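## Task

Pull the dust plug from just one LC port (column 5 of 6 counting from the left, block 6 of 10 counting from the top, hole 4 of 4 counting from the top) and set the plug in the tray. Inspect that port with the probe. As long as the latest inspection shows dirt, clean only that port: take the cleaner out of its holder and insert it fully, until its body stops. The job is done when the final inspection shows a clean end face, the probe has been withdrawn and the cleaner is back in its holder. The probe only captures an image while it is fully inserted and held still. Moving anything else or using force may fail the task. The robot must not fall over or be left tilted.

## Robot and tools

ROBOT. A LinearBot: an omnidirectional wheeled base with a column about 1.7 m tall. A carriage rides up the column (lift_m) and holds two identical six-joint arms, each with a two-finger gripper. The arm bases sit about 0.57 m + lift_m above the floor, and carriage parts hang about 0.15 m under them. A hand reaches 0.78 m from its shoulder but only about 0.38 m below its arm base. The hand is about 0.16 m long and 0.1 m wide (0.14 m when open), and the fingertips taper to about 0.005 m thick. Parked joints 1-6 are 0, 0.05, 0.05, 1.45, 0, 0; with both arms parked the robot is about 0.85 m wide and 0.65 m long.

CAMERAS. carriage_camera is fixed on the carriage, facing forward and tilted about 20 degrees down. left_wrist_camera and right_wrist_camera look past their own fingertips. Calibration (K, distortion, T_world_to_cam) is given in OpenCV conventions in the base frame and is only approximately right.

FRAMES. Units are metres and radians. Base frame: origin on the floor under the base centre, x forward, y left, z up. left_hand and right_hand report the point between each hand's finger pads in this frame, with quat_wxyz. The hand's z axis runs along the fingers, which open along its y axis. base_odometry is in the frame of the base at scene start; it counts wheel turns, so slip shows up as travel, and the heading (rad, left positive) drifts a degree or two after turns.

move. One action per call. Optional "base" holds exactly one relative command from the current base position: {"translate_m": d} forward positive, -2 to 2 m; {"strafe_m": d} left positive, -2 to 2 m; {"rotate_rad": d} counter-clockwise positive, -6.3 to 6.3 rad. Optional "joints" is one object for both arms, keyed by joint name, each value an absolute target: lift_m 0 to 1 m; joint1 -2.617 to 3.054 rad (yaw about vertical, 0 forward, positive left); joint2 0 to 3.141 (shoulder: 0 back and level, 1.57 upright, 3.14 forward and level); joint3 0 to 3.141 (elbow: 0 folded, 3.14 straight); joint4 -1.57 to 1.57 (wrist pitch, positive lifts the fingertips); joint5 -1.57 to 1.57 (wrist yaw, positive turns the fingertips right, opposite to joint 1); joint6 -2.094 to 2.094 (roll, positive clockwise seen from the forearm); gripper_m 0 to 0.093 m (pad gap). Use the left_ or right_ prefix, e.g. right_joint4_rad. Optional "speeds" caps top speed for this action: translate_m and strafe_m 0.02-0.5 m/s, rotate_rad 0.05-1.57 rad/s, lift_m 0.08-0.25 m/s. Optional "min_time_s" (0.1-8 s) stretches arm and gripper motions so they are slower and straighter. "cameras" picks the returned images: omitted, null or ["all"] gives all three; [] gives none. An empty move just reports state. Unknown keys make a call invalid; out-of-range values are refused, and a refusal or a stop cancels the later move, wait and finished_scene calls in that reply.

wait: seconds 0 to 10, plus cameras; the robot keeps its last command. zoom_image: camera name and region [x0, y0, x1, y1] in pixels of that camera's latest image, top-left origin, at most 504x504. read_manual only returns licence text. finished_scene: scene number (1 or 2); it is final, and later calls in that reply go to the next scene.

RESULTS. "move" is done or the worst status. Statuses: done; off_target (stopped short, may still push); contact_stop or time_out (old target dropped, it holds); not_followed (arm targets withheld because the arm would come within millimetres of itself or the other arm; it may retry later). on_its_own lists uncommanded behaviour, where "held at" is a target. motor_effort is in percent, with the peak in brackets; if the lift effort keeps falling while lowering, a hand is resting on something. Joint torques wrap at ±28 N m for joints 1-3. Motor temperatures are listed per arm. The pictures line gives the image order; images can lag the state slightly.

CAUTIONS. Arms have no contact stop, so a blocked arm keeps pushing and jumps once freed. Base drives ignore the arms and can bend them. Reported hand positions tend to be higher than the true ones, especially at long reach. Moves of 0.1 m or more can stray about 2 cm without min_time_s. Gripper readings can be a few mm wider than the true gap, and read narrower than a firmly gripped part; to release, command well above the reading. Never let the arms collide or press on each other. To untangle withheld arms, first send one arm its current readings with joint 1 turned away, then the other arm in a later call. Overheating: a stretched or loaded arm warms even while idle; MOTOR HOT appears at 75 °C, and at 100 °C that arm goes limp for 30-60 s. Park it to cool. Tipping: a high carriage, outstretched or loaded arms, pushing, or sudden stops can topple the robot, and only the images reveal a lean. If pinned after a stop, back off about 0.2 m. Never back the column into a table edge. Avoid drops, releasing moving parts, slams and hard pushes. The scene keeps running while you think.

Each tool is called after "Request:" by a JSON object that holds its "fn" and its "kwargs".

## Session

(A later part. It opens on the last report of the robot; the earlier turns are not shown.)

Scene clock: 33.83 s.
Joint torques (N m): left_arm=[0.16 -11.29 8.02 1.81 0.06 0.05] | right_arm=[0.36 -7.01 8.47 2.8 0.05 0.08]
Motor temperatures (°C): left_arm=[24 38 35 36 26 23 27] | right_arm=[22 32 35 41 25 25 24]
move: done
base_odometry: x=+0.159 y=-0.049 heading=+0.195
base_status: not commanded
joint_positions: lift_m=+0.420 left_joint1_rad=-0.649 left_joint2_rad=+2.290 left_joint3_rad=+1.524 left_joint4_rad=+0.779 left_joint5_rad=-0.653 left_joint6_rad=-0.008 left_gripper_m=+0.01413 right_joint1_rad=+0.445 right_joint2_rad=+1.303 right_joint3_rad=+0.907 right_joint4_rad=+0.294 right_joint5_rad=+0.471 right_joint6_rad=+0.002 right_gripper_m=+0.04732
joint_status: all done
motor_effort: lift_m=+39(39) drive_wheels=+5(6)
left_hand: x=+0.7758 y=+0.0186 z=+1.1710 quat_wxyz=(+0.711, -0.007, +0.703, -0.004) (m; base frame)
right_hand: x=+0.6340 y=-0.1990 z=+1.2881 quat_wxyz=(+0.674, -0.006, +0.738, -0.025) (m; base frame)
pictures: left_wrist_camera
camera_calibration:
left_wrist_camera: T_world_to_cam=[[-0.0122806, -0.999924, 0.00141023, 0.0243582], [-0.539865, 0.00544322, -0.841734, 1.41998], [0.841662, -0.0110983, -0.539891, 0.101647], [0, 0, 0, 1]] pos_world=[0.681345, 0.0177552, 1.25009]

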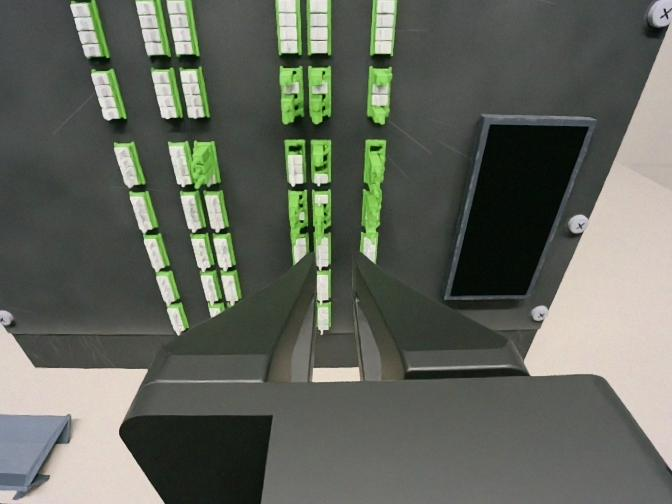

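Request:
{"fn": "move", "kwargs": {"joints": {"right_joint1_rad":0.087,"right_joint2_rad":0.625,"right_joint3_rad":0.385,"right_joint4_rad":0.24,"right_joint5_rad":0.087}, "min_time_s": 4, "cameras": ["carriage_camera","right_wrist_camera"]}}

Request:
{"fn": "move", "kwargs": {"base": {"translate_m":0.045}, "speeds": {"translate_m":0.03}, "cameras": ["left_wrist_camera"]}}

Request:
{"fn": "zoom_image", "kwargs": {"camera": "left_wrist_camera", "region": [230, 130, 430, 330]}}

Scene clock: 39.57 s.
Joint torques (N m): left_arm=[0.21 -11.29 7.98 1.8 0.08 0.07] | right_arm=[-0.32 -2.1 7.62 2.84 -0.18 0.08]
Motor temperatures (°C): left_arm=[24 41 35 37 26 23 26] | right_arm=[22 32 35 42 25 25 24]
move: off_target
base_odometry: x=+0.159 y=-0.049 heading=+0.195
base_status: not commanded
joint_positions: lift_m=+0.420 left_joint1_rad=-0.649 left_joint2_rad=+2.290 left_joint3_rad=+1.524 left_joint4_rad=+0.779 left_joint5_rad=-0.653 left_joint6_rad=-0.008 left_gripper_m=+0.01413 right_joint1_rad=+0.093 right_joint2_rad=+0.642 right_joint3_rad=+0.381 right_joint4_rad=+0.175 right_joint5_rad=+0.102 right_joint6_rad=+0.002 right_gripper_m=+0.04732
joint_status: right_joint4_rad off_target (ended at +0.174, target +0.240); the others done
motor_effort: lift_m=+39(40) drive_wheels=+5(6)
left_hand: x=+0.7758 y=+0.0186 z=+1.1710 quat_wxyz=(+0.711, -0.007, +0.703, -0.004) (m; base frame)
right_hand: x=+0.5217 y=-0.3006 z=+1.2275 quat_wxyz=(+0.676, +0.001, +0.737, -0.006) (m; base frame)
pictures: carriage_camera, right_wrist_camera
camera_calibration:
carriage_camera: T_world_to_cam=[[-0.0363689, -0.998764, -0.033866, 0.055621], [-0.390446, 0.0453962, -0.919506, 1.33409], [0.919907, -0.0202185, -0.391615, 0.445055], [0, 0, 0, 1]] pos_world=[0.113502, 0.00398818, 1.40287]
right_wrist_camera: T_world_to_cam=[[-0.00231662, -0.998266, -0.0588223, -0.217812], [-0.69191, 0.0440689, -0.720638, 1.25864], [0.72198, 0.0390303, -0.690812, 0.605592], [0, 0, 0, 1]] pos_world=[0.433137, -0.296538, 1.31256]

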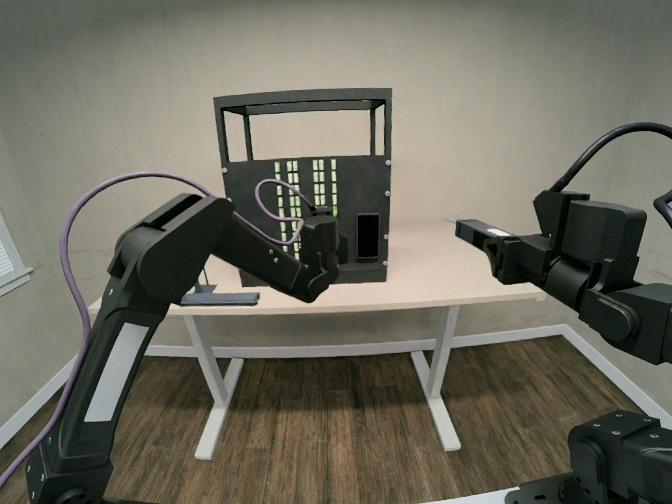

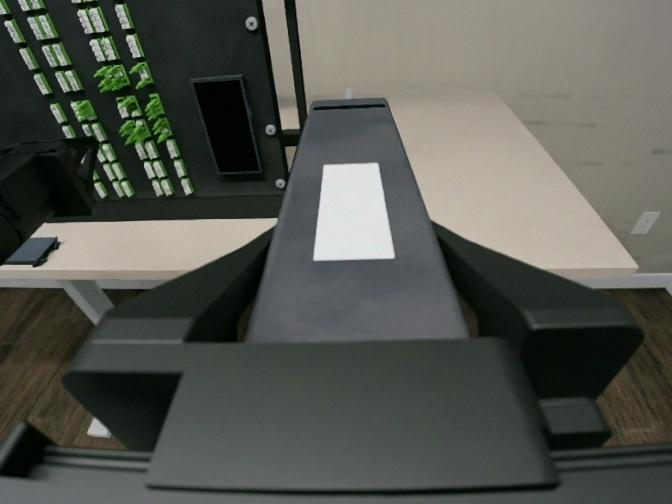

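Scene clock: 41.60 s.
Joint torques (N m): left_arm=[0.21 -11.49 7.98 1.86 0.03 0.06] | right_arm=[-0.25 -2.14 7.84 2.87 -0.18 0.11]
Motor temperatures (°C): left_arm=[24 41 35 37 26 23 26] | right_arm=[22 32 35 43 25 24 24]
move: done
base_odometry: x=+0.203 y=-0.040 heading=+0.195
base_status: done
joint_positions: lift_m=+0.420 left_joint1_rad=-0.648 left_joint2_rad=+2.292 left_joint3_rad=+1.524 left_joint4_rad=+0.777 left_joint5_rad=-0.651 left_joint6_rad=-0.008 left_gripper_m=+0.01413 right_joint1_rad=+0.092 right_joint2_rad=+0.639 right_joint3_rad=+0.381 right_joint4_rad=+0.170 right_joint5_rad=+0.101 right_joint6_rad=+0.002 right_gripper_m=+0.04732
joint_status: not commanded
motor_effort: lift_m=+39(40) drive_wheels=+4(11)
left_hand: x=+0.7761 y=+0.0184 z=+1.1691 quat_wxyz=(+0.710, -0.006, +0.705, -0.004) (m; base frame)
right_hand: x=+0.5213 y=-0.3005 z=+1.2273 quat_wxyz=(+0.675, +0.001, +0.737, -0.005) (m; base frame)
pictures: left_wrist_camera
camera_calibration:
left_wrist_camera: T_world_to_cam=[[-0.0137866, -0.999904, -0.00161293, 0.0288495], [-0.543159, 0.00884336, -0.839584, 1.41848], [0.839517, -0.0106989, -0.543228, 0.106013], [0, 0, 0, 1]] pos_world=[0.681858, 0.0174369, 1.24857]

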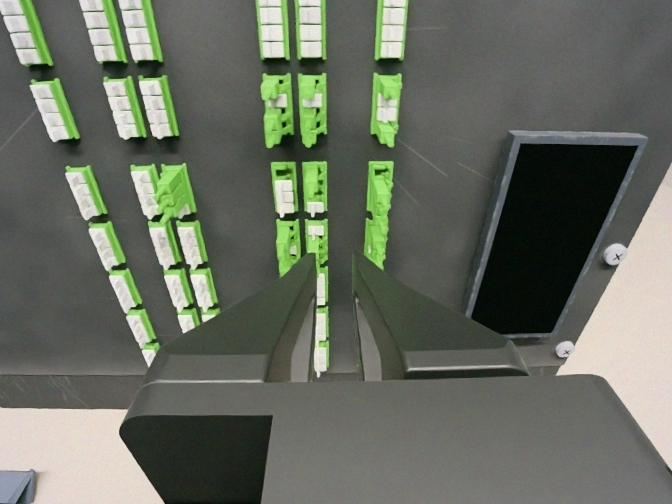

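Scaled by 2.520 from the camera's 672x504 image, which has a finer 960x720 frame.

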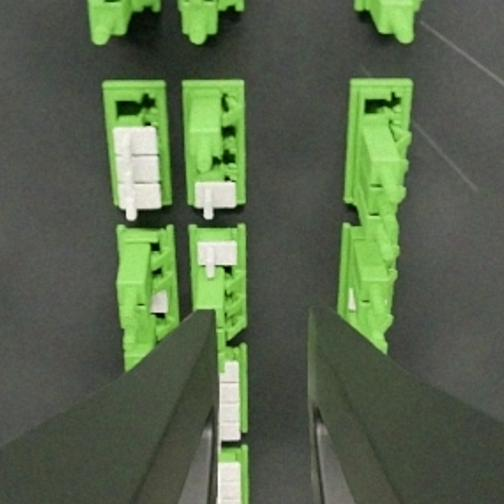

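Request:
{"fn": "move", "kwargs": {"joints": {"left_joint6_rad":-1.05}, "min_time_s": 2, "cameras": ["left_wrist_camera"]}}

Request:
{"fn": "zoom_image", "kwargs": {"camera": "left_wrist_camera", "region": [230, 130, 430, 330]}}

Scene clock: 47.60 s.
Joint torques (N m): left_arm=[0.14 -11.47 7.9 1.78 0.03 -0.06] | right_arm=[-0.21 -1.94 7.76 2.85 -0.21 0.07]
Motor temperatures (°C): left_arm=[24 42 36 37 26 23 26] | right_arm=[22 31 34 45 25 24 24]
move: done
base_odometry: x=+0.203 y=-0.040 heading=+0.195
base_status: not commanded
joint_positions: lift_m=+0.420 left_joint1_rad=-0.648 left_joint2_rad=+2.292 left_joint3_rad=+1.524 left_joint4_rad=+0.777 left_joint5_rad=-0.651 left_joint6_rad=-1.039 left_gripper_m=+0.01412 right_joint1_rad=+0.092 right_joint2_rad=+0.639 right_joint3_rad=+0.381 right_joint4_rad=+0.170 right_joint5_rad=+0.100 right_joint6_rad=+0.002 right_gripper_m=+0.04732
joint_status: all done
motor_effort: lift_m=+38(40) drive_wheels=-7(8)
left_hand: x=+0.7761 y=+0.0184 z=+1.1691 quat_wxyz=(+0.616, -0.352, +0.610, -0.353) (m; base frame)
right_hand: x=+0.5213 y=-0.3005 z=+1.2273 quat_wxyz=(+0.675, +0.001, +0.737, -0.005) (m; base frame)
pictures: left_wrist_camera
camera_calibration:
left_wrist_camera: T_world_to_cam=[[-0.021403, -0.515411, 0.856676, -0.977562], [-0.543724, -0.713072, -0.442597, 0.968078], [0.838991, -0.475268, -0.26498, -0.210375], [0, 0, 0, 1]] pos_world=[0.681947, 0.0864788, 1.21018]

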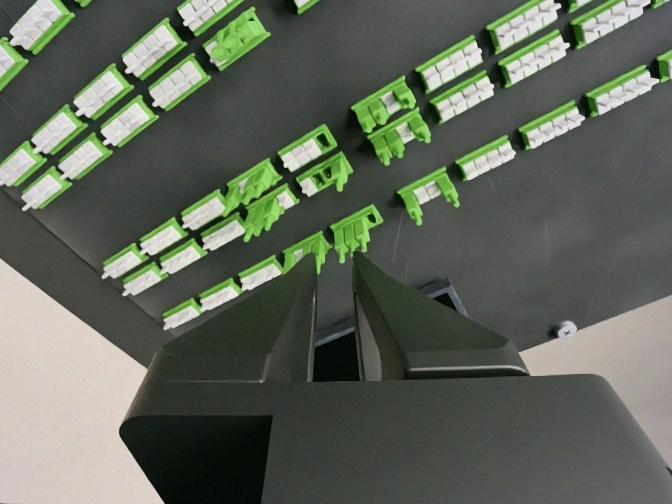

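Scaled by 2.520 from the camera's 672x504 image, which has a finer 960x720 frame.

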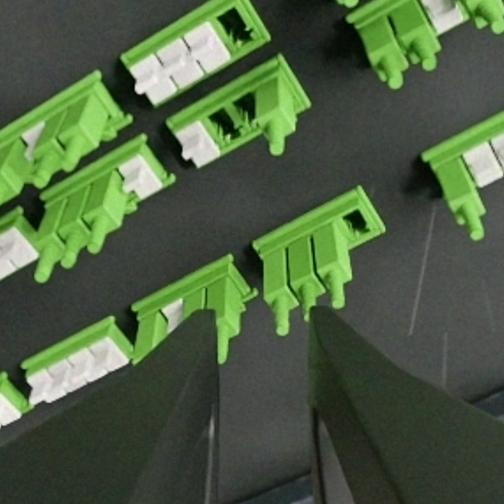

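Request:
{"fn": "zoom_image", "kwargs": {"camera": "left_wrist_camera", "region": [280, 150, 360, 210]}}

Scaled by 6.300 from the camera's 672x504 image, which has a finer 960x720 frame.

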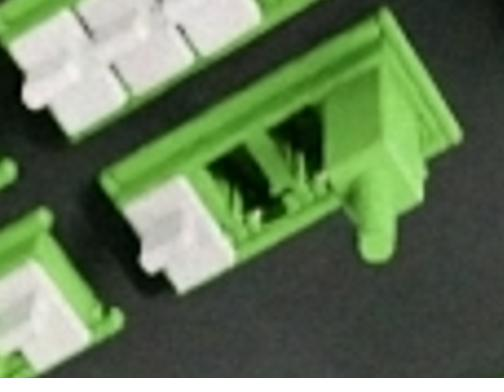

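Request:
{"fn": "move", "kwargs": {"base": {"strafe_m":0.0107}, "speeds": {"strafe_m":0.02,"lift_m":0.08}, "joints": {"lift_m":0.4125}, "cameras": []}}

Request:
{"fn": "move", "kwargs": {"base": {"translate_m":0.035}, "speeds": {"translate_m":0.02}, "cameras": ["left_wrist_camera"]}}

Request:
{"fn": "zoom_image", "kwargs": {"camera": "left_wrist_camera", "region": [270, 170, 390, 290]}}

Scene clock: 50.73 s.
Joint torques (N m): left_arm=[0.08 -12.01 7.51 1.84 0.04 -0.05] | right_arm=[-0.06 -1.51 8.1 2.93 -0.09 0.05]
Motor temperatures (°C): left_arm=[24 42 36 37 26 23 26] | right_arm=[22 31 34 46 25 24 24]
move: done
base_odometry: x=+0.201 y=-0.030 heading=+0.194
base_status: done
joint_positions: lift_m=+0.412 left_joint1_rad=-0.648 left_joint2_rad=+2.298 left_joint3_rad=+1.531 left_joint4_rad=+0.772 left_joint5_rad=-0.650 left_joint6_rad=-1.041 left_gripper_m=+0.01412 right_joint1_rad=+0.092 right_joint2_rad=+0.637 right_joint3_rad=+0.376 right_joint4_rad=+0.164 right_joint5_rad=+0.098 right_joint6_rad=+0.002 right_gripper_m=+0.04732
joint_status: all done
motor_effort: lift_m=+41(43) drive_wheels=+3(11)
left_hand: x=+0.7772 y=+0.0177 z=+1.1595 quat_wxyz=(+0.615, -0.353, +0.612, -0.352) (m; base frame)
right_hand: x=+0.5207 y=-0.3003 z=+1.2161 quat_wxyz=(+0.672, +0.000, +0.741, -0.005) (m; base frame)
pictures: none
No camera images: "cameras" was empty.

Scene clock: 53.00 s.
Joint torques (N m): left_arm=[0.16 -11.96 7.47 1.85 0.01 -0.03] | right_arm=[0.02 -1.87 8.35 2.87 -0.11 0.02]
Motor temperatures (°C): left_arm=[24 43 36 38 26 23 26] | right_arm=[22 31 34 46 25 24 24]
move: done
base_odometry: x=+0.236 y=-0.023 heading=+0.195
base_status: done
joint_positions: lift_m=+0.412 left_joint1_rad=-0.648 left_joint2_rad=+2.298 left_joint3_rad=+1.531 left_joint4_rad=+0.772 left_joint5_rad=-0.650 left_joint6_rad=-1.041 left_gripper_m=+0.01412 right_joint1_rad=+0.092 right_joint2_rad=+0.637 right_joint3_rad=+0.376 right_joint4_rad=+0.164 right_joint5_rad=+0.097 right_joint6_rad=+0.002 right_gripper_m=+0.04732
joint_status: not commanded
motor_effort: lift_m=+41(42) drive_wheels=+2(12)
left_hand: x=+0.7772 y=+0.0176 z=+1.1595 quat_wxyz=(+0.614, -0.352, +0.612, -0.352) (m; base frame)
right_hand: x=+0.5207 y=-0.3002 z=+1.2161 quat_wxyz=(+0.672, -0.001, +0.741, -0.004) (m; base frame)
pictures: left_wrist_camera
camera_calibration:
left_wrist_camera: T_world_to_cam=[[-0.0188194, -0.516129, 0.856304, -0.971349], [-0.546138, -0.712088, -0.441207, 0.964151], [0.837484, -0.475964, -0.268477, -0.208939], [0, 0, 0, 1]] pos_world=[0.683263, 0.0857712, 1.20106]

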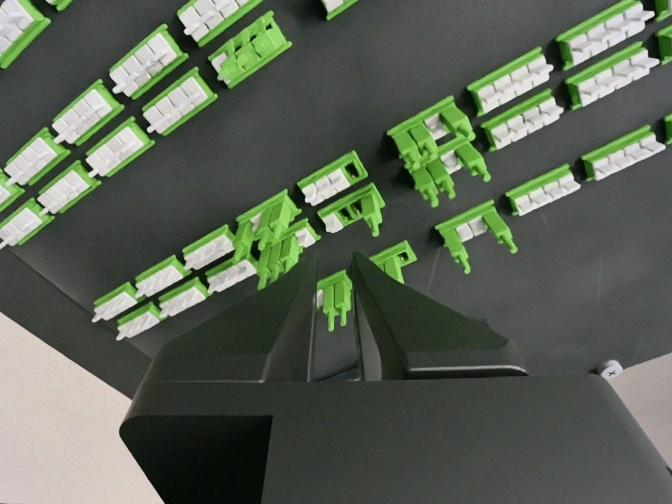

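Scaled by 4.200 from the camera's 672x504 image, which has a finer 960x720 frame.

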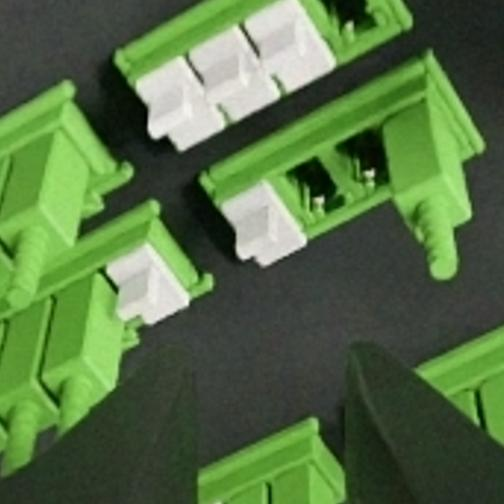

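Request:
{"fn": "move", "kwargs": {"base": {"translate_m":0.018}, "speeds": {"translate_m":0.02}, "cameras": ["left_wrist_camera"]}}

Request:
{"fn": "zoom_image", "kwargs": {"camera": "left_wrist_camera", "region": [270, 190, 390, 310]}}

Scene clock: 55.00 s.
Joint torques (N m): left_arm=[0.09 -12.01 7.5 1.85 0.03 -0.03] | right_arm=[-0.14 -1.72 8.28 2.99 -0.08 0.09]
Motor temperatures (°C): left_arm=[24 43 36 38 26 23 26] | right_arm=[22 31 34 46 25 24 24]
move: done
base_odometry: x=+0.253 y=-0.019 heading=+0.195
base_status: done
joint_positions: lift_m=+0.412 left_joint1_rad=-0.647 left_joint2_rad=+2.298 left_joint3_rad=+1.531 left_joint4_rad=+0.772 left_joint5_rad=-0.649 left_joint6_rad=-1.041 left_gripper_m=+0.01412 right_joint1_rad=+0.092 right_joint2_rad=+0.637 right_joint3_rad=+0.376 right_joint4_rad=+0.164 right_joint5_rad=+0.097 right_joint6_rad=+0.002 right_gripper_m=+0.04732
joint_status: not commanded
motor_effort: lift_m=+40(41) drive_wheels=+3(9)
left_hand: x=+0.7773 y=+0.0177 z=+1.1595 quat_wxyz=(+0.614, -0.352, +0.612, -0.353) (m; base frame)
right_hand: x=+0.5207 y=-0.3002 z=+1.2162 quat_wxyz=(+0.672, -0.001, +0.740, -0.004) (m; base frame)
pictures: left_wrist_camera
camera_calibration:
left_wrist_camera: T_world_to_cam=[[-0.0188843, -0.515864, 0.856462, -0.971411], [-0.546128, -0.712211, -0.441021, 0.964128], [0.837489, -0.476067, -0.268278, -0.20916], [0, 0, 0, 1]] pos_world=[0.683363, 0.0859723, 1.20106]

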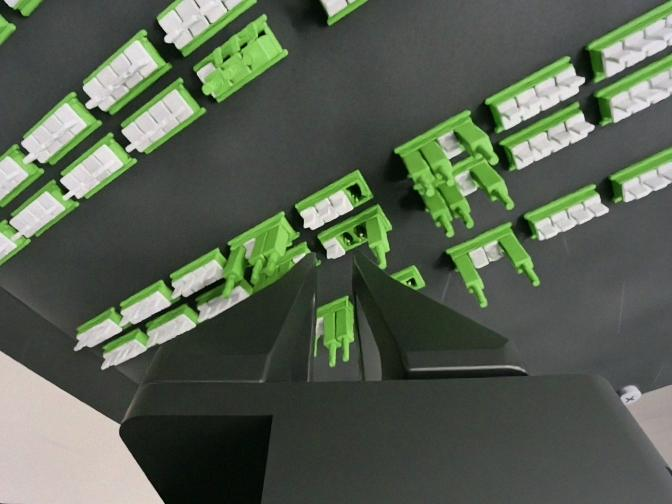

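Scaled by 4.200 from the camera's 672x504 image, which has a finer 960x720 frame.

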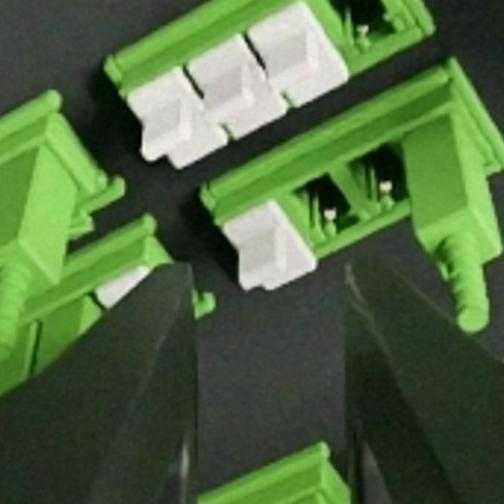

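Request:
{"fn": "move", "kwargs": {"base": {"translate_m":0.012}, "speeds": {"translate_m":0.02}, "cameras": ["left_wrist_camera"]}}

Request:
{"fn": "zoom_image", "kwargs": {"camera": "left_wrist_camera", "region": [270, 190, 390, 310]}}

Scene clock: 56.43 s.
Joint torques (N m): left_arm=[0.05 -11.99 7.47 1.84 0.01 -0.04] | right_arm=[-0.09 -1.61 8.42 2.93 -0.08 0.06]
Motor temperatures (°C): left_arm=[24 43 36 38 26 23 26] | right_arm=[22 31 34 46 25 24 25]
move: done
base_odometry: x=+0.265 y=-0.017 heading=+0.196
base_status: done
joint_positions: lift_m=+0.412 left_joint1_rad=-0.648 left_joint2_rad=+2.298 left_joint3_rad=+1.531 left_joint4_rad=+0.772 left_joint5_rad=-0.649 left_joint6_rad=-1.041 left_gripper_m=+0.01411 right_joint1_rad=+0.092 right_joint2_rad=+0.637 right_joint3_rad=+0.376 right_joint4_rad=+0.165 right_joint5_rad=+0.097 right_joint6_rad=+0.002 right_gripper_m=+0.04732
joint_status: not commanded
motor_effort: lift_m=+41(41) drive_wheels=+3(11)
left_hand: x=+0.7772 y=+0.0175 z=+1.1596 quat_wxyz=(+0.614, -0.352, +0.611, -0.353) (m; base frame)
right_hand: x=+0.5207 y=-0.3002 z=+1.2163 quat_wxyz=(+0.672, -0.001, +0.740, -0.004) (m; base frame)
pictures: left_wrist_camera
camera_calibration:
left_wrist_camera: T_world_to_cam=[[-0.0196023, -0.515456, 0.856692, -0.971338], [-0.546168, -0.712189, -0.441008, 0.963941], [0.837446, -0.476542, -0.267565, -0.209958], [0, 0, 0, 1]] pos_world=[0.683262, 0.0857722, 1.20107]

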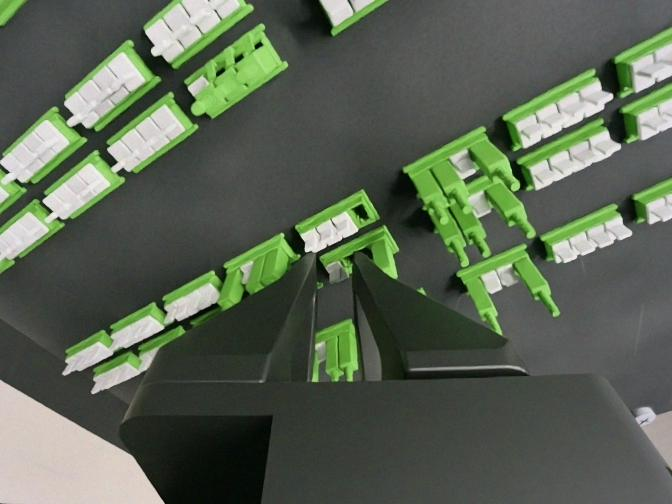

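Scaled by 4.200 from the camera's 672x504 image, which has a finer 960x720 frame.

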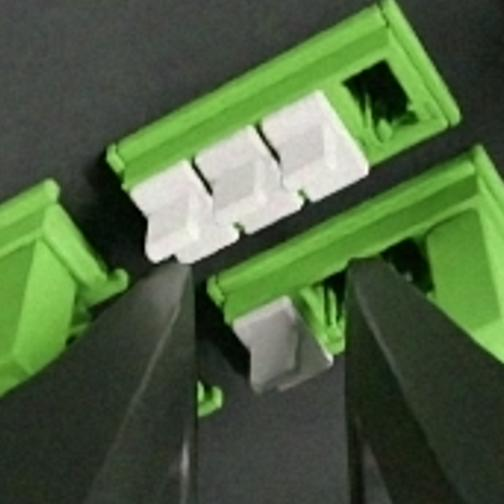

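Request:
{"fn": "move", "kwargs": {"joints": {"left_gripper_m":0.005}, "min_time_s": 2, "cameras": ["left_wrist_camera"]}}

Request:
{"fn": "zoom_image", "kwargs": {"camera": "left_wrist_camera", "region": [270, 190, 390, 310]}}

Scene clock: 59.13 s.
Joint torques (N m): left_arm=[0.14 -11.89 7.45 1.83 0.02 -0.03] | right_arm=[-0.05 -1.83 8.28 2.92 -0.1 0.1]
Motor temperatures (°C): left_arm=[24 44 37 38 26 23 26] | right_arm=[22 30 34 46 25 24 25]
move: done
base_odometry: x=+0.265 y=-0.017 heading=+0.196
base_status: not commanded
joint_positions: lift_m=+0.412 left_joint1_rad=-0.648 left_joint2_rad=+2.298 left_joint3_rad=+1.531 left_joint4_rad=+0.772 left_joint5_rad=-0.649 left_joint6_rad=-1.041 left_gripper_m=+0.00517 right_joint1_rad=+0.092 right_joint2_rad=+0.637 right_joint3_rad=+0.376 right_joint4_rad=+0.165 right_joint5_rad=+0.097 right_joint6_rad=+0.002 right_gripper_m=+0.04732
joint_status: all done
motor_effort: lift_m=+41(41) drive_wheels=-5(6)
left_hand: x=+0.7772 y=+0.0175 z=+1.1596 quat_wxyz=(+0.614, -0.352, +0.611, -0.353) (m; base frame)
right_hand: x=+0.5207 y=-0.3002 z=+1.2163 quat_wxyz=(+0.672, -0.001, +0.740, -0.004) (m; base frame)
pictures: left_wrist_camera
camera_calibration:
left_wrist_camera: T_world_to_cam=[[-0.0196023, -0.515456, 0.856692, -0.971338], [-0.546168, -0.712189, -0.441008, 0.963941], [0.837446, -0.476542, -0.267565, -0.209958], [0, 0, 0, 1]] pos_world=[0.683262, 0.0857722, 1.20107]

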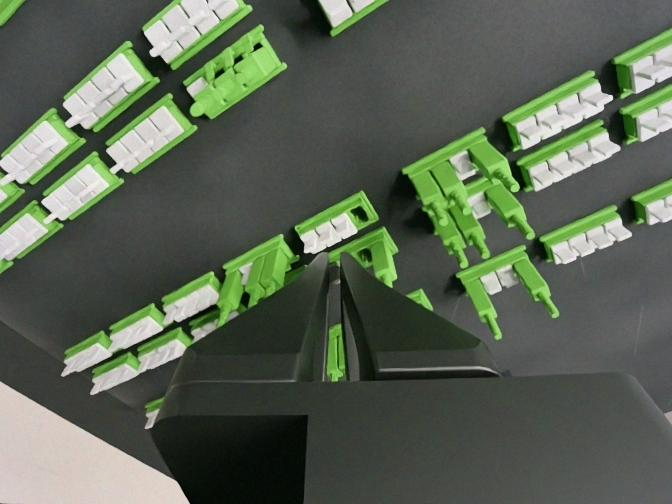

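Scaled by 4.200 from the camera's 672x504 image, which has a finer 960x720 frame.

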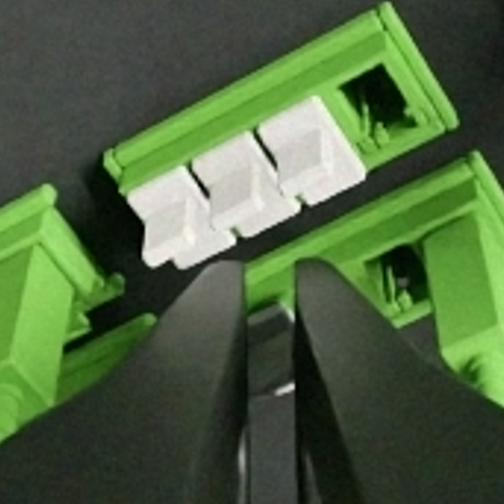

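Request:
{"fn": "move", "kwargs": {"joints": {"left_gripper_m":0.0}, "min_time_s": 2, "cameras": ["left_wrist_camera"]}}

Request:
{"fn": "zoom_image", "kwargs": {"camera": "left_wrist_camera", "region": [270, 190, 390, 310]}}

Scene clock: 61.70 s.
Joint torques (N m): left_arm=[0.14 -11.96 7.5 1.84 0 -0.03] | right_arm=[-0.13 -1.76 8.03 2.92 -0.11 0.03]
Motor temperatures (°C): left_arm=[24 45 37 39 26 23 26] | right_arm=[22 30 34 47 25 24 25]
move: done
base_odometry: x=+0.265 y=-0.017 heading=+0.196
base_status: not commanded
joint_positions: lift_m=+0.412 left_joint1_rad=-0.648 left_joint2_rad=+2.298 left_joint3_rad=+1.531 left_joint4_rad=+0.772 left_joint5_rad=-0.649 left_joint6_rad=-1.041 left_gripper_m=+0.00148 right_joint1_rad=+0.092 right_joint2_rad=+0.637 right_joint3_rad=+0.376 right_joint4_rad=+0.165 right_joint5_rad=+0.097 right_joint6_rad=+0.002 right_gripper_m=+0.04732
joint_status: all done
motor_effort: lift_m=+41(41) drive_wheels=-6(6)
left_hand: x=+0.7772 y=+0.0175 z=+1.1596 quat_wxyz=(+0.614, -0.352, +0.611, -0.353) (m; base frame)
right_hand: x=+0.5207 y=-0.3002 z=+1.2163 quat_wxyz=(+0.672, -0.001, +0.740, -0.004) (m; base frame)
pictures: left_wrist_camera
camera_calibration:
left_wrist_camera: T_world_to_cam=[[-0.0196023, -0.515456, 0.856692, -0.971338], [-0.546168, -0.712189, -0.441008, 0.963941], [0.837446, -0.476542, -0.267565, -0.209958], [0, 0, 0, 1]] pos_world=[0.683262, 0.0857722, 1.20107]

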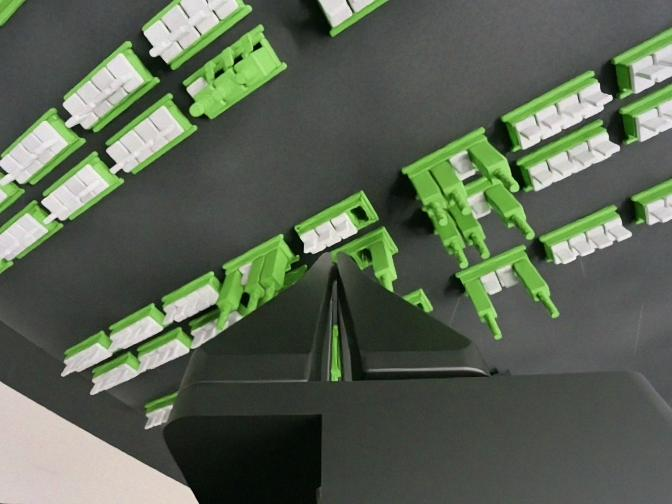

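Scaled by 4.200 from the camera's 672x504 image, which has a finer 960x720 frame.

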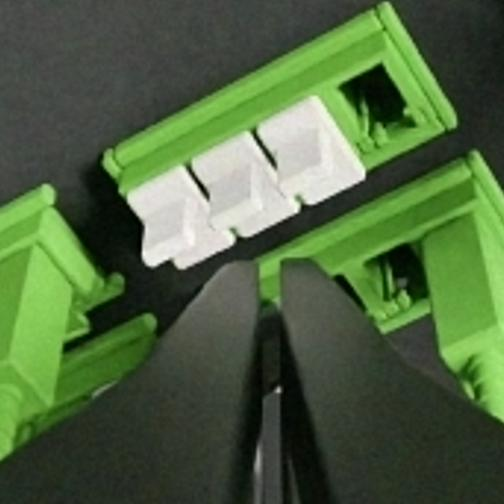

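Request:
{"fn": "move", "kwargs": {"base": {"translate_m":-0.03}, "speeds": {"translate_m":0.03}, "cameras": ["left_wrist_camera"]}}

Request:
{"fn": "zoom_image", "kwargs": {"camera": "left_wrist_camera", "region": [270, 190, 390, 310]}}

Scene clock: 63.33 s.
Joint torques (N m): left_arm=[-0.14 -12.07 7.08 1.86 -0.12 -0.05] | right_arm=[-0.14 -1.95 8.21 2.99 -0.11 0.08]
Motor temperatures (°C): left_arm=[24 45 37 39 26 23 27] | right_arm=[22 30 34 47 25 24 25]
move: done
base_odometry: x=+0.236 y=-0.023 heading=+0.196
base_status: done
joint_positions: lift_m=+0.412 left_joint1_rad=-0.643 left_joint2_rad=+2.299 left_joint3_rad=+1.536 left_joint4_rad=+0.770 left_joint5_rad=-0.636 left_joint6_rad=-1.042 left_gripper_m=+0.00057 right_joint1_rad=+0.092 right_joint2_rad=+0.637 right_joint3_rad=+0.376 right_joint4_rad=+0.165 right_joint5_rad=+0.097 right_joint6_rad=+0.002 right_gripper_m=+0.04732
joint_status: not commanded
motor_effort: lift_m=+41(41) drive_wheels=+0(16)
left_hand: x=+0.7791 y=+0.0174 z=+1.1605 quat_wxyz=(+0.613, -0.350, +0.612, -0.356) (m; base frame)
right_hand: x=+0.5207 y=-0.3002 z=+1.2163 quat_wxyz=(+0.672, -0.001, +0.740, -0.004) (m; base frame)
pictures: left_wrist_camera
camera_calibration:
left_wrist_camera: T_world_to_cam=[[-0.0247413, -0.514365, 0.857214, -0.968742], [-0.551724, -0.708037, -0.440777, 0.969276], [0.83366, -0.483851, -0.26627, -0.209887], [0, 0, 0, 1]] pos_world=[0.685779, 0.0864417, 1.20177]

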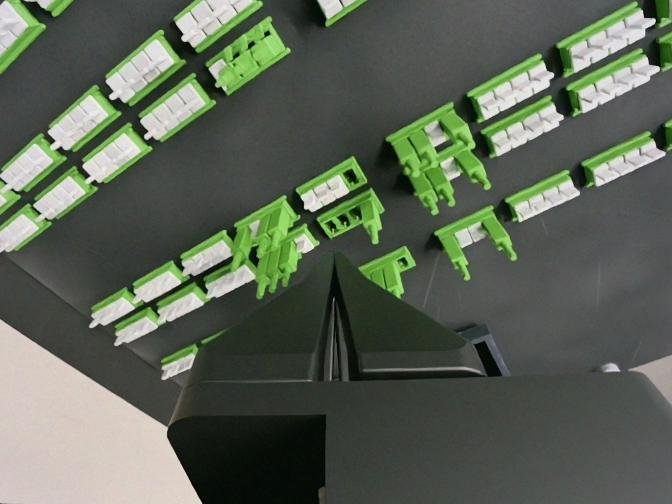

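Scaled by 4.200 from the camera's 672x504 image, which has a finer 960x720 frame.

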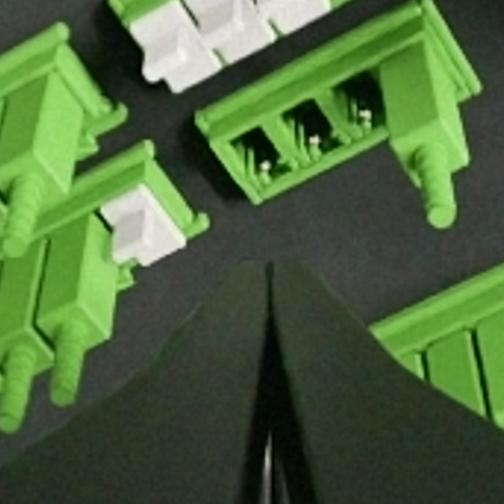

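Request:
{"fn": "zoom_image", "kwargs": {"camera": "left_wrist_camera", "region": [310, 230, 370, 390]}}

Request:
{"fn": "wait", "kwargs": {"seconds": 0, "cameras": ["carriage_camera","right_wrist_camera"]}}

Request:
{"fn": "zoom_image", "kwargs": {"camera": "right_wrist_camera", "region": [0, 80, 120, 280]}}

Request:
{"fn": "zoom_image", "kwargs": {"camera": "carriage_camera", "region": [270, 180, 390, 300]}}

Scaled by 3.150 from the camera's 672x504 image, which has a finer 960x720 frame.

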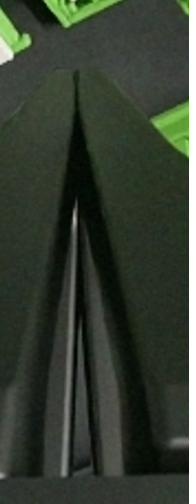

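Scene clock: 63.73 s.
Joint torques (N m): left_arm=[-0.13 -12.16 7.09 1.86 -0.12 -0.04] | right_arm=[-0.39 -1.72 8.32 2.94 -0.13 0.01]
Motor temperatures (°C): left_arm=[24 46 37 39 26 23 27] | right_arm=[22 30 34 47 25 24 25]
base_odometry: x=+0.236 y=-0.023 heading=+0.196
base_status: done
joint_positions: lift_m=+0.412 left_joint1_rad=-0.643 left_joint2_rad=+2.299 left_joint3_rad=+1.536 left_joint4_rad=+0.770 left_joint5_rad=-0.636 left_joint6_rad=-1.042 left_gripper_m=+0.00057 right_joint1_rad=+0.092 right_joint2_rad=+0.637 right_joint3_rad=+0.376 right_joint4_rad=+0.165 right_joint5_rad=+0.097 right_joint6_rad=+0.002 right_gripper_m=+0.04732
joint_status: not commanded
motor_effort: lift_m=+41(41) drive_wheels=+0(16)
left_hand: x=+0.7791 y=+0.0174 z=+1.1605 quat_wxyz=(+0.613, -0.350, +0.612, -0.356) (m; base frame)
right_hand: x=+0.5207 y=-0.3002 z=+1.2163 quat_wxyz=(+0.672, -0.001, +0.740, -0.004) (m; base frame)
pictures: carriage_camera, right_wrist_camera
camera_calibration:
carriage_camera: T_world_to_cam=[[-0.0363689, -0.998764, -0.033866, 0.0553602], [-0.390446, 0.0453962, -0.919506, 1.327], [0.919907, -0.0202185, -0.391615, 0.442039], [0, 0, 0, 1]] pos_world=[0.113502, 0.00398818, 1.39517]
right_wrist_camera: T_world_to_cam=[[0.00132832, -0.998289, -0.0584501, -0.220381], [-0.699258, 0.040857, -0.713701, 1.24426], [0.714868, 0.0418198, -0.698008, 0.61188], [0, 0, 0, 1]] pos_world=[0.432937, -0.29643, 1.30224]

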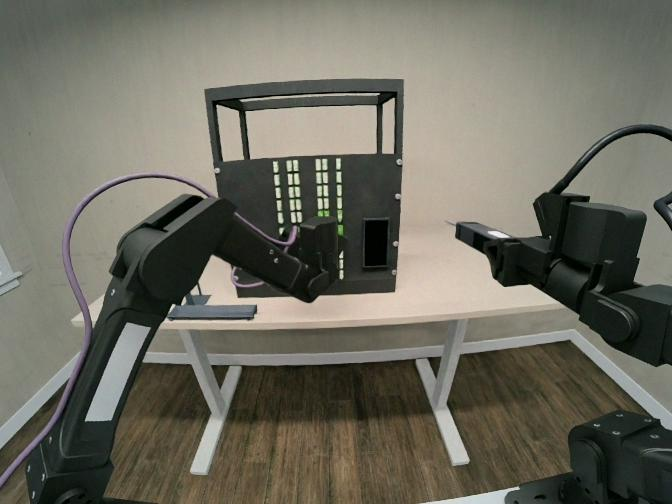

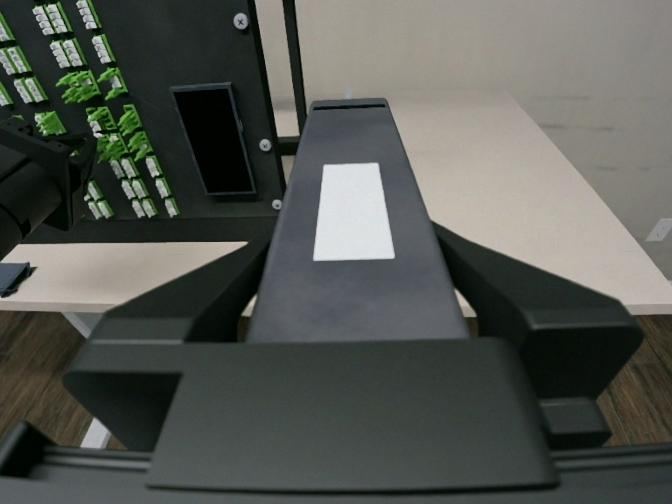

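Scaled by 2.520 from the camera's 672x504 image, which has a finer 960x720 frame.

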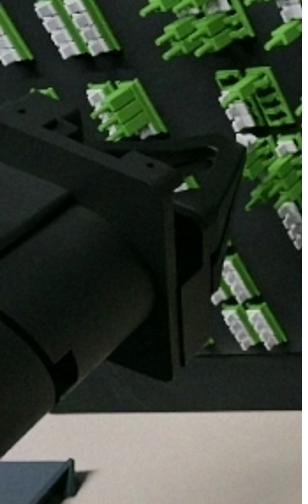

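Scaled by 4.200 from the camera's 672x504 image, which has a finer 960x720 frame.

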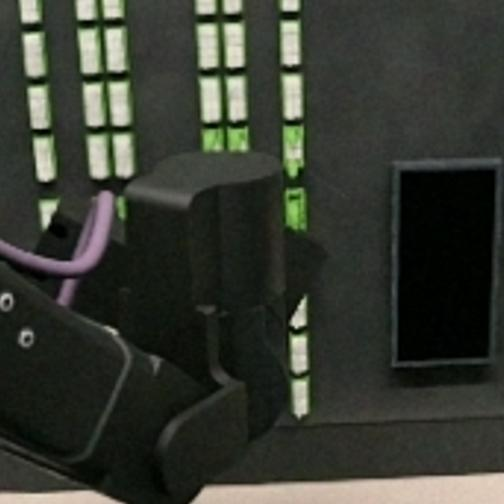

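Request:
{"fn": "move", "kwargs": {"base": {"translate_m":-0.12}, "speeds": {"translate_m":0.1}, "joints": {"left_joint6_rad":0}, "cameras": ["left_wrist_camera","carriage_camera"]}}

Request:
{"fn": "zoom_image", "kwargs": {"camera": "left_wrist_camera", "region": [290, 200, 400, 300]}}

Request:
{"fn": "zoom_image", "kwargs": {"camera": "carriage_camera", "region": [230, 230, 430, 350]}}

Scene clock: 66.07 s.
Joint torques (N m): left_arm=[-0.05 -12.19 7.05 1.91 -0.11 0.09] | right_arm=[-0.06 -1.87 8.16 2.88 -0.19 0.07]
Motor temperatures (°C): left_arm=[24 47 37 39 26 23 27] | right_arm=[22 30 34 47 25 24 25]
move: done
base_odometry: x=+0.118 y=-0.046 heading=+0.196
base_status: done
joint_positions: lift_m=+0.412 left_joint1_rad=-0.645 left_joint2_rad=+2.299 left_joint3_rad=+1.536 left_joint4_rad=+0.770 left_joint5_rad=-0.637 left_joint6_rad=-0.009 left_gripper_m=+0.00057 right_joint1_rad=+0.092 right_joint2_rad=+0.637 right_joint3_rad=+0.376 right_joint4_rad=+0.165 right_joint5_rad=+0.097 right_joint6_rad=+0.002 right_gripper_m=+0.04732
joint_status: all done
motor_effort: lift_m=+40(41) drive_wheels=-3(15)
left_hand: x=+0.7787 y=+0.0166 z=+1.1605 quat_wxyz=(+0.709, -0.002, +0.705, -0.007) (m; base frame)
right_hand: x=+0.5207 y=-0.3002 z=+1.2163 quat_wxyz=(+0.672, -0.001, +0.740, -0.004) (m; base frame)
pictures: carriage_camera, left_wrist_camera
camera_calibration:
carriage_camera: T_world_to_cam=[[-0.0363689, -0.998764, -0.033866, 0.0553602], [-0.390446, 0.0453962, -0.919506, 1.327], [0.919907, -0.0202185, -0.391615, 0.442039], [0, 0, 0, 1]] pos_world=[0.113502, 0.00398818, 1.39517]
left_wrist_camera: T_world_to_cam=[[-0.0248757, -0.999688, -0.00212992, 0.0362571], [-0.544689, 0.0153403, -0.838498, 1.41254], [0.838269, -0.0196981, -0.544901, 0.102174], [0, 0, 0, 1]] pos_world=[0.684646, 0.0165897, 1.24016]

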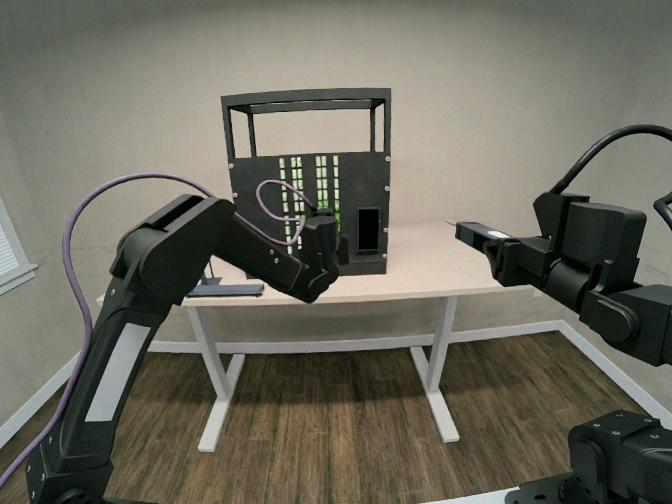

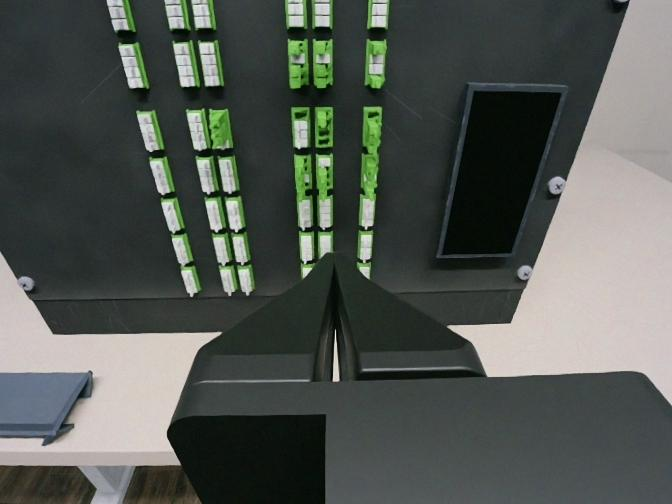

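Scaled by 4.582 from the camera's 672x504 image, which has a finer 960x720 frame.

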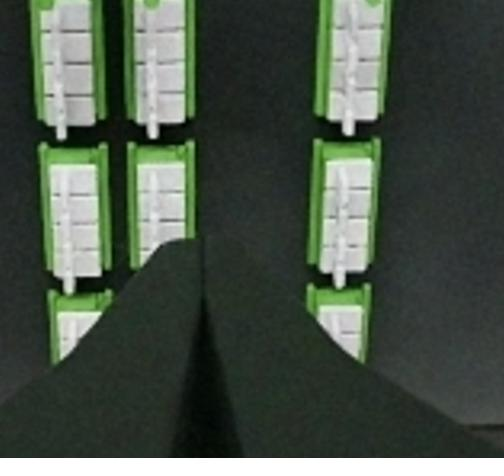

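Scaled by 2.520 from the camera's 672x504 image, which has a finer 960x720 frame.

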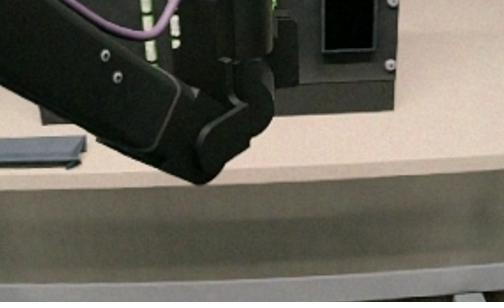

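Request:
{"fn": "move", "kwargs": {"joints": {"left_joint4_rad":0.2,"left_joint6_rad":-1.4}, "min_time_s": 2, "cameras": ["left_wrist_camera","carriage_camera"]}}

Request:
{"fn": "zoom_image", "kwargs": {"camera": "carriage_camera", "region": [230, 230, 430, 350]}}

Scene clock: 68.83 s.
Joint torques (N m): left_arm=[-0.09 -11.93 7.02 1.61 -0.34 -0.08] | right_arm=[-0.2 -1.48 8.25 2.86 -0.11 0.05]
Motor temperatures (°C): left_arm=[24 48 37 39 26 23 27] | right_arm=[22 30 34 47 25 24 25]
move: done
base_odometry: x=+0.118 y=-0.046 heading=+0.196
base_status: not commanded
joint_positions: lift_m=+0.412 left_joint1_rad=-0.645 left_joint2_rad=+2.299 left_joint3_rad=+1.536 left_joint4_rad=+0.219 left_joint5_rad=-0.637 left_joint6_rad=-1.389 left_gripper_m=+0.00056 right_joint1_rad=+0.092 right_joint2_rad=+0.637 right_joint3_rad=+0.376 right_joint4_rad=+0.165 right_joint5_rad=+0.097 right_joint6_rad=+0.002 right_gripper_m=+0.04732
joint_status: all done
motor_effort: lift_m=+41(41) drive_wheels=-2(3)
left_hand: x=+0.7542 y=+0.0351 z=+1.0492 quat_wxyz=(+0.477, -0.444, +0.715, -0.253) (m; base frame)
right_hand: x=+0.5207 y=-0.3002 z=+1.2163 quat_wxyz=(+0.672, -0.001, +0.740, -0.004) (m; base frame)
pictures: carriage_camera, left_wrist_camera
camera_calibration:
carriage_camera: T_world_to_cam=[[-0.0363689, -0.998764, -0.033866, 0.0553602], [-0.390446, 0.0453962, -0.919506, 1.327], [0.919907, -0.0202185, -0.391615, 0.442039], [0, 0, 0, 1]] pos_world=[0.113502, 0.00398818, 1.39517]
left_wrist_camera: T_world_to_cam=[[0.375607, -0.492026, 0.785385, -1.09225], [-0.632286, -0.755628, -0.170996, 0.698335], [0.677593, -0.432361, -0.594921, 0.250587], [0, 0, 0, 1]] pos_world=[0.682009, 0.0986093, 1.12633]

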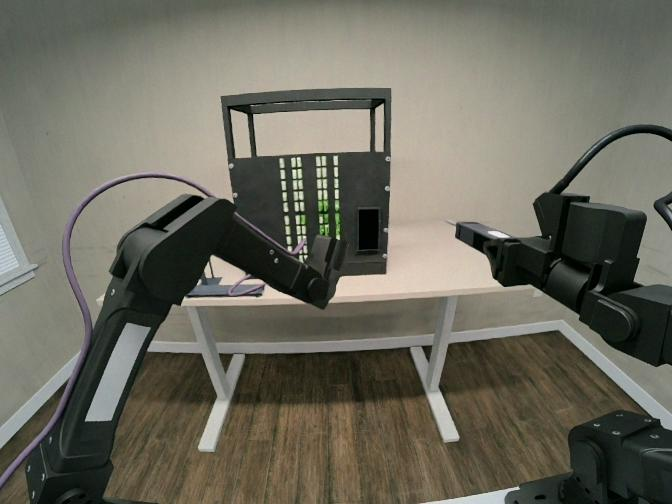

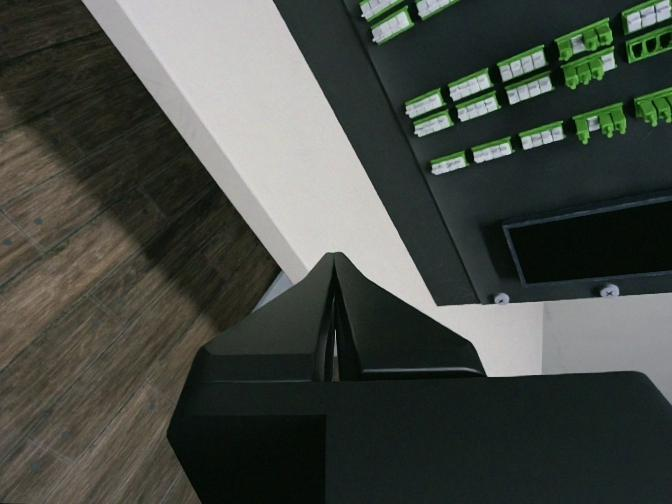

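Scaled by 2.520 from the camera's 672x504 image, which has a finer 960x720 frame.

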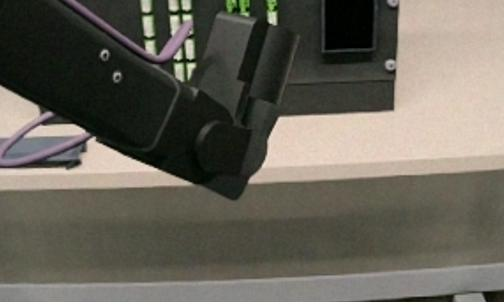

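Request:
{"fn": "zoom_image", "kwargs": {"camera": "left_wrist_camera", "region": [80, 0, 480, 340]}}

Request:
{"fn": "zoom_image", "kwargs": {"camera": "left_wrist_camera", "region": [300, 240, 380, 390]}}

Scaled by 1.260 from the camera's 672x504 image, which has a finer 960x720 frame.

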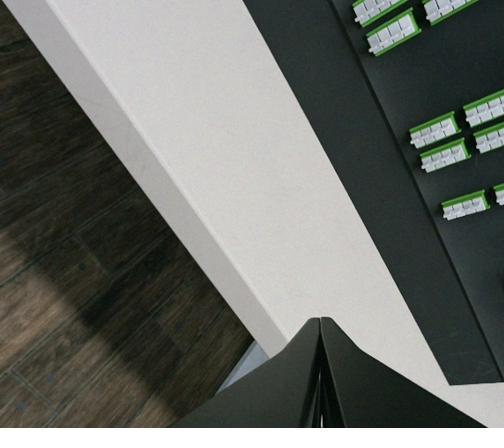

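Scaled by 3.360 from the camera's 672x504 image, which has a finer 960x720 frame.

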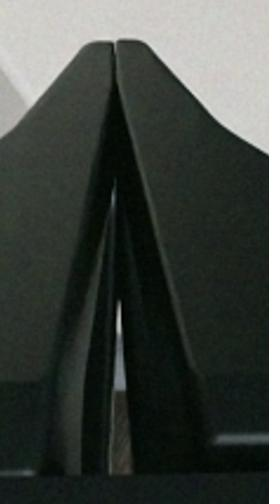

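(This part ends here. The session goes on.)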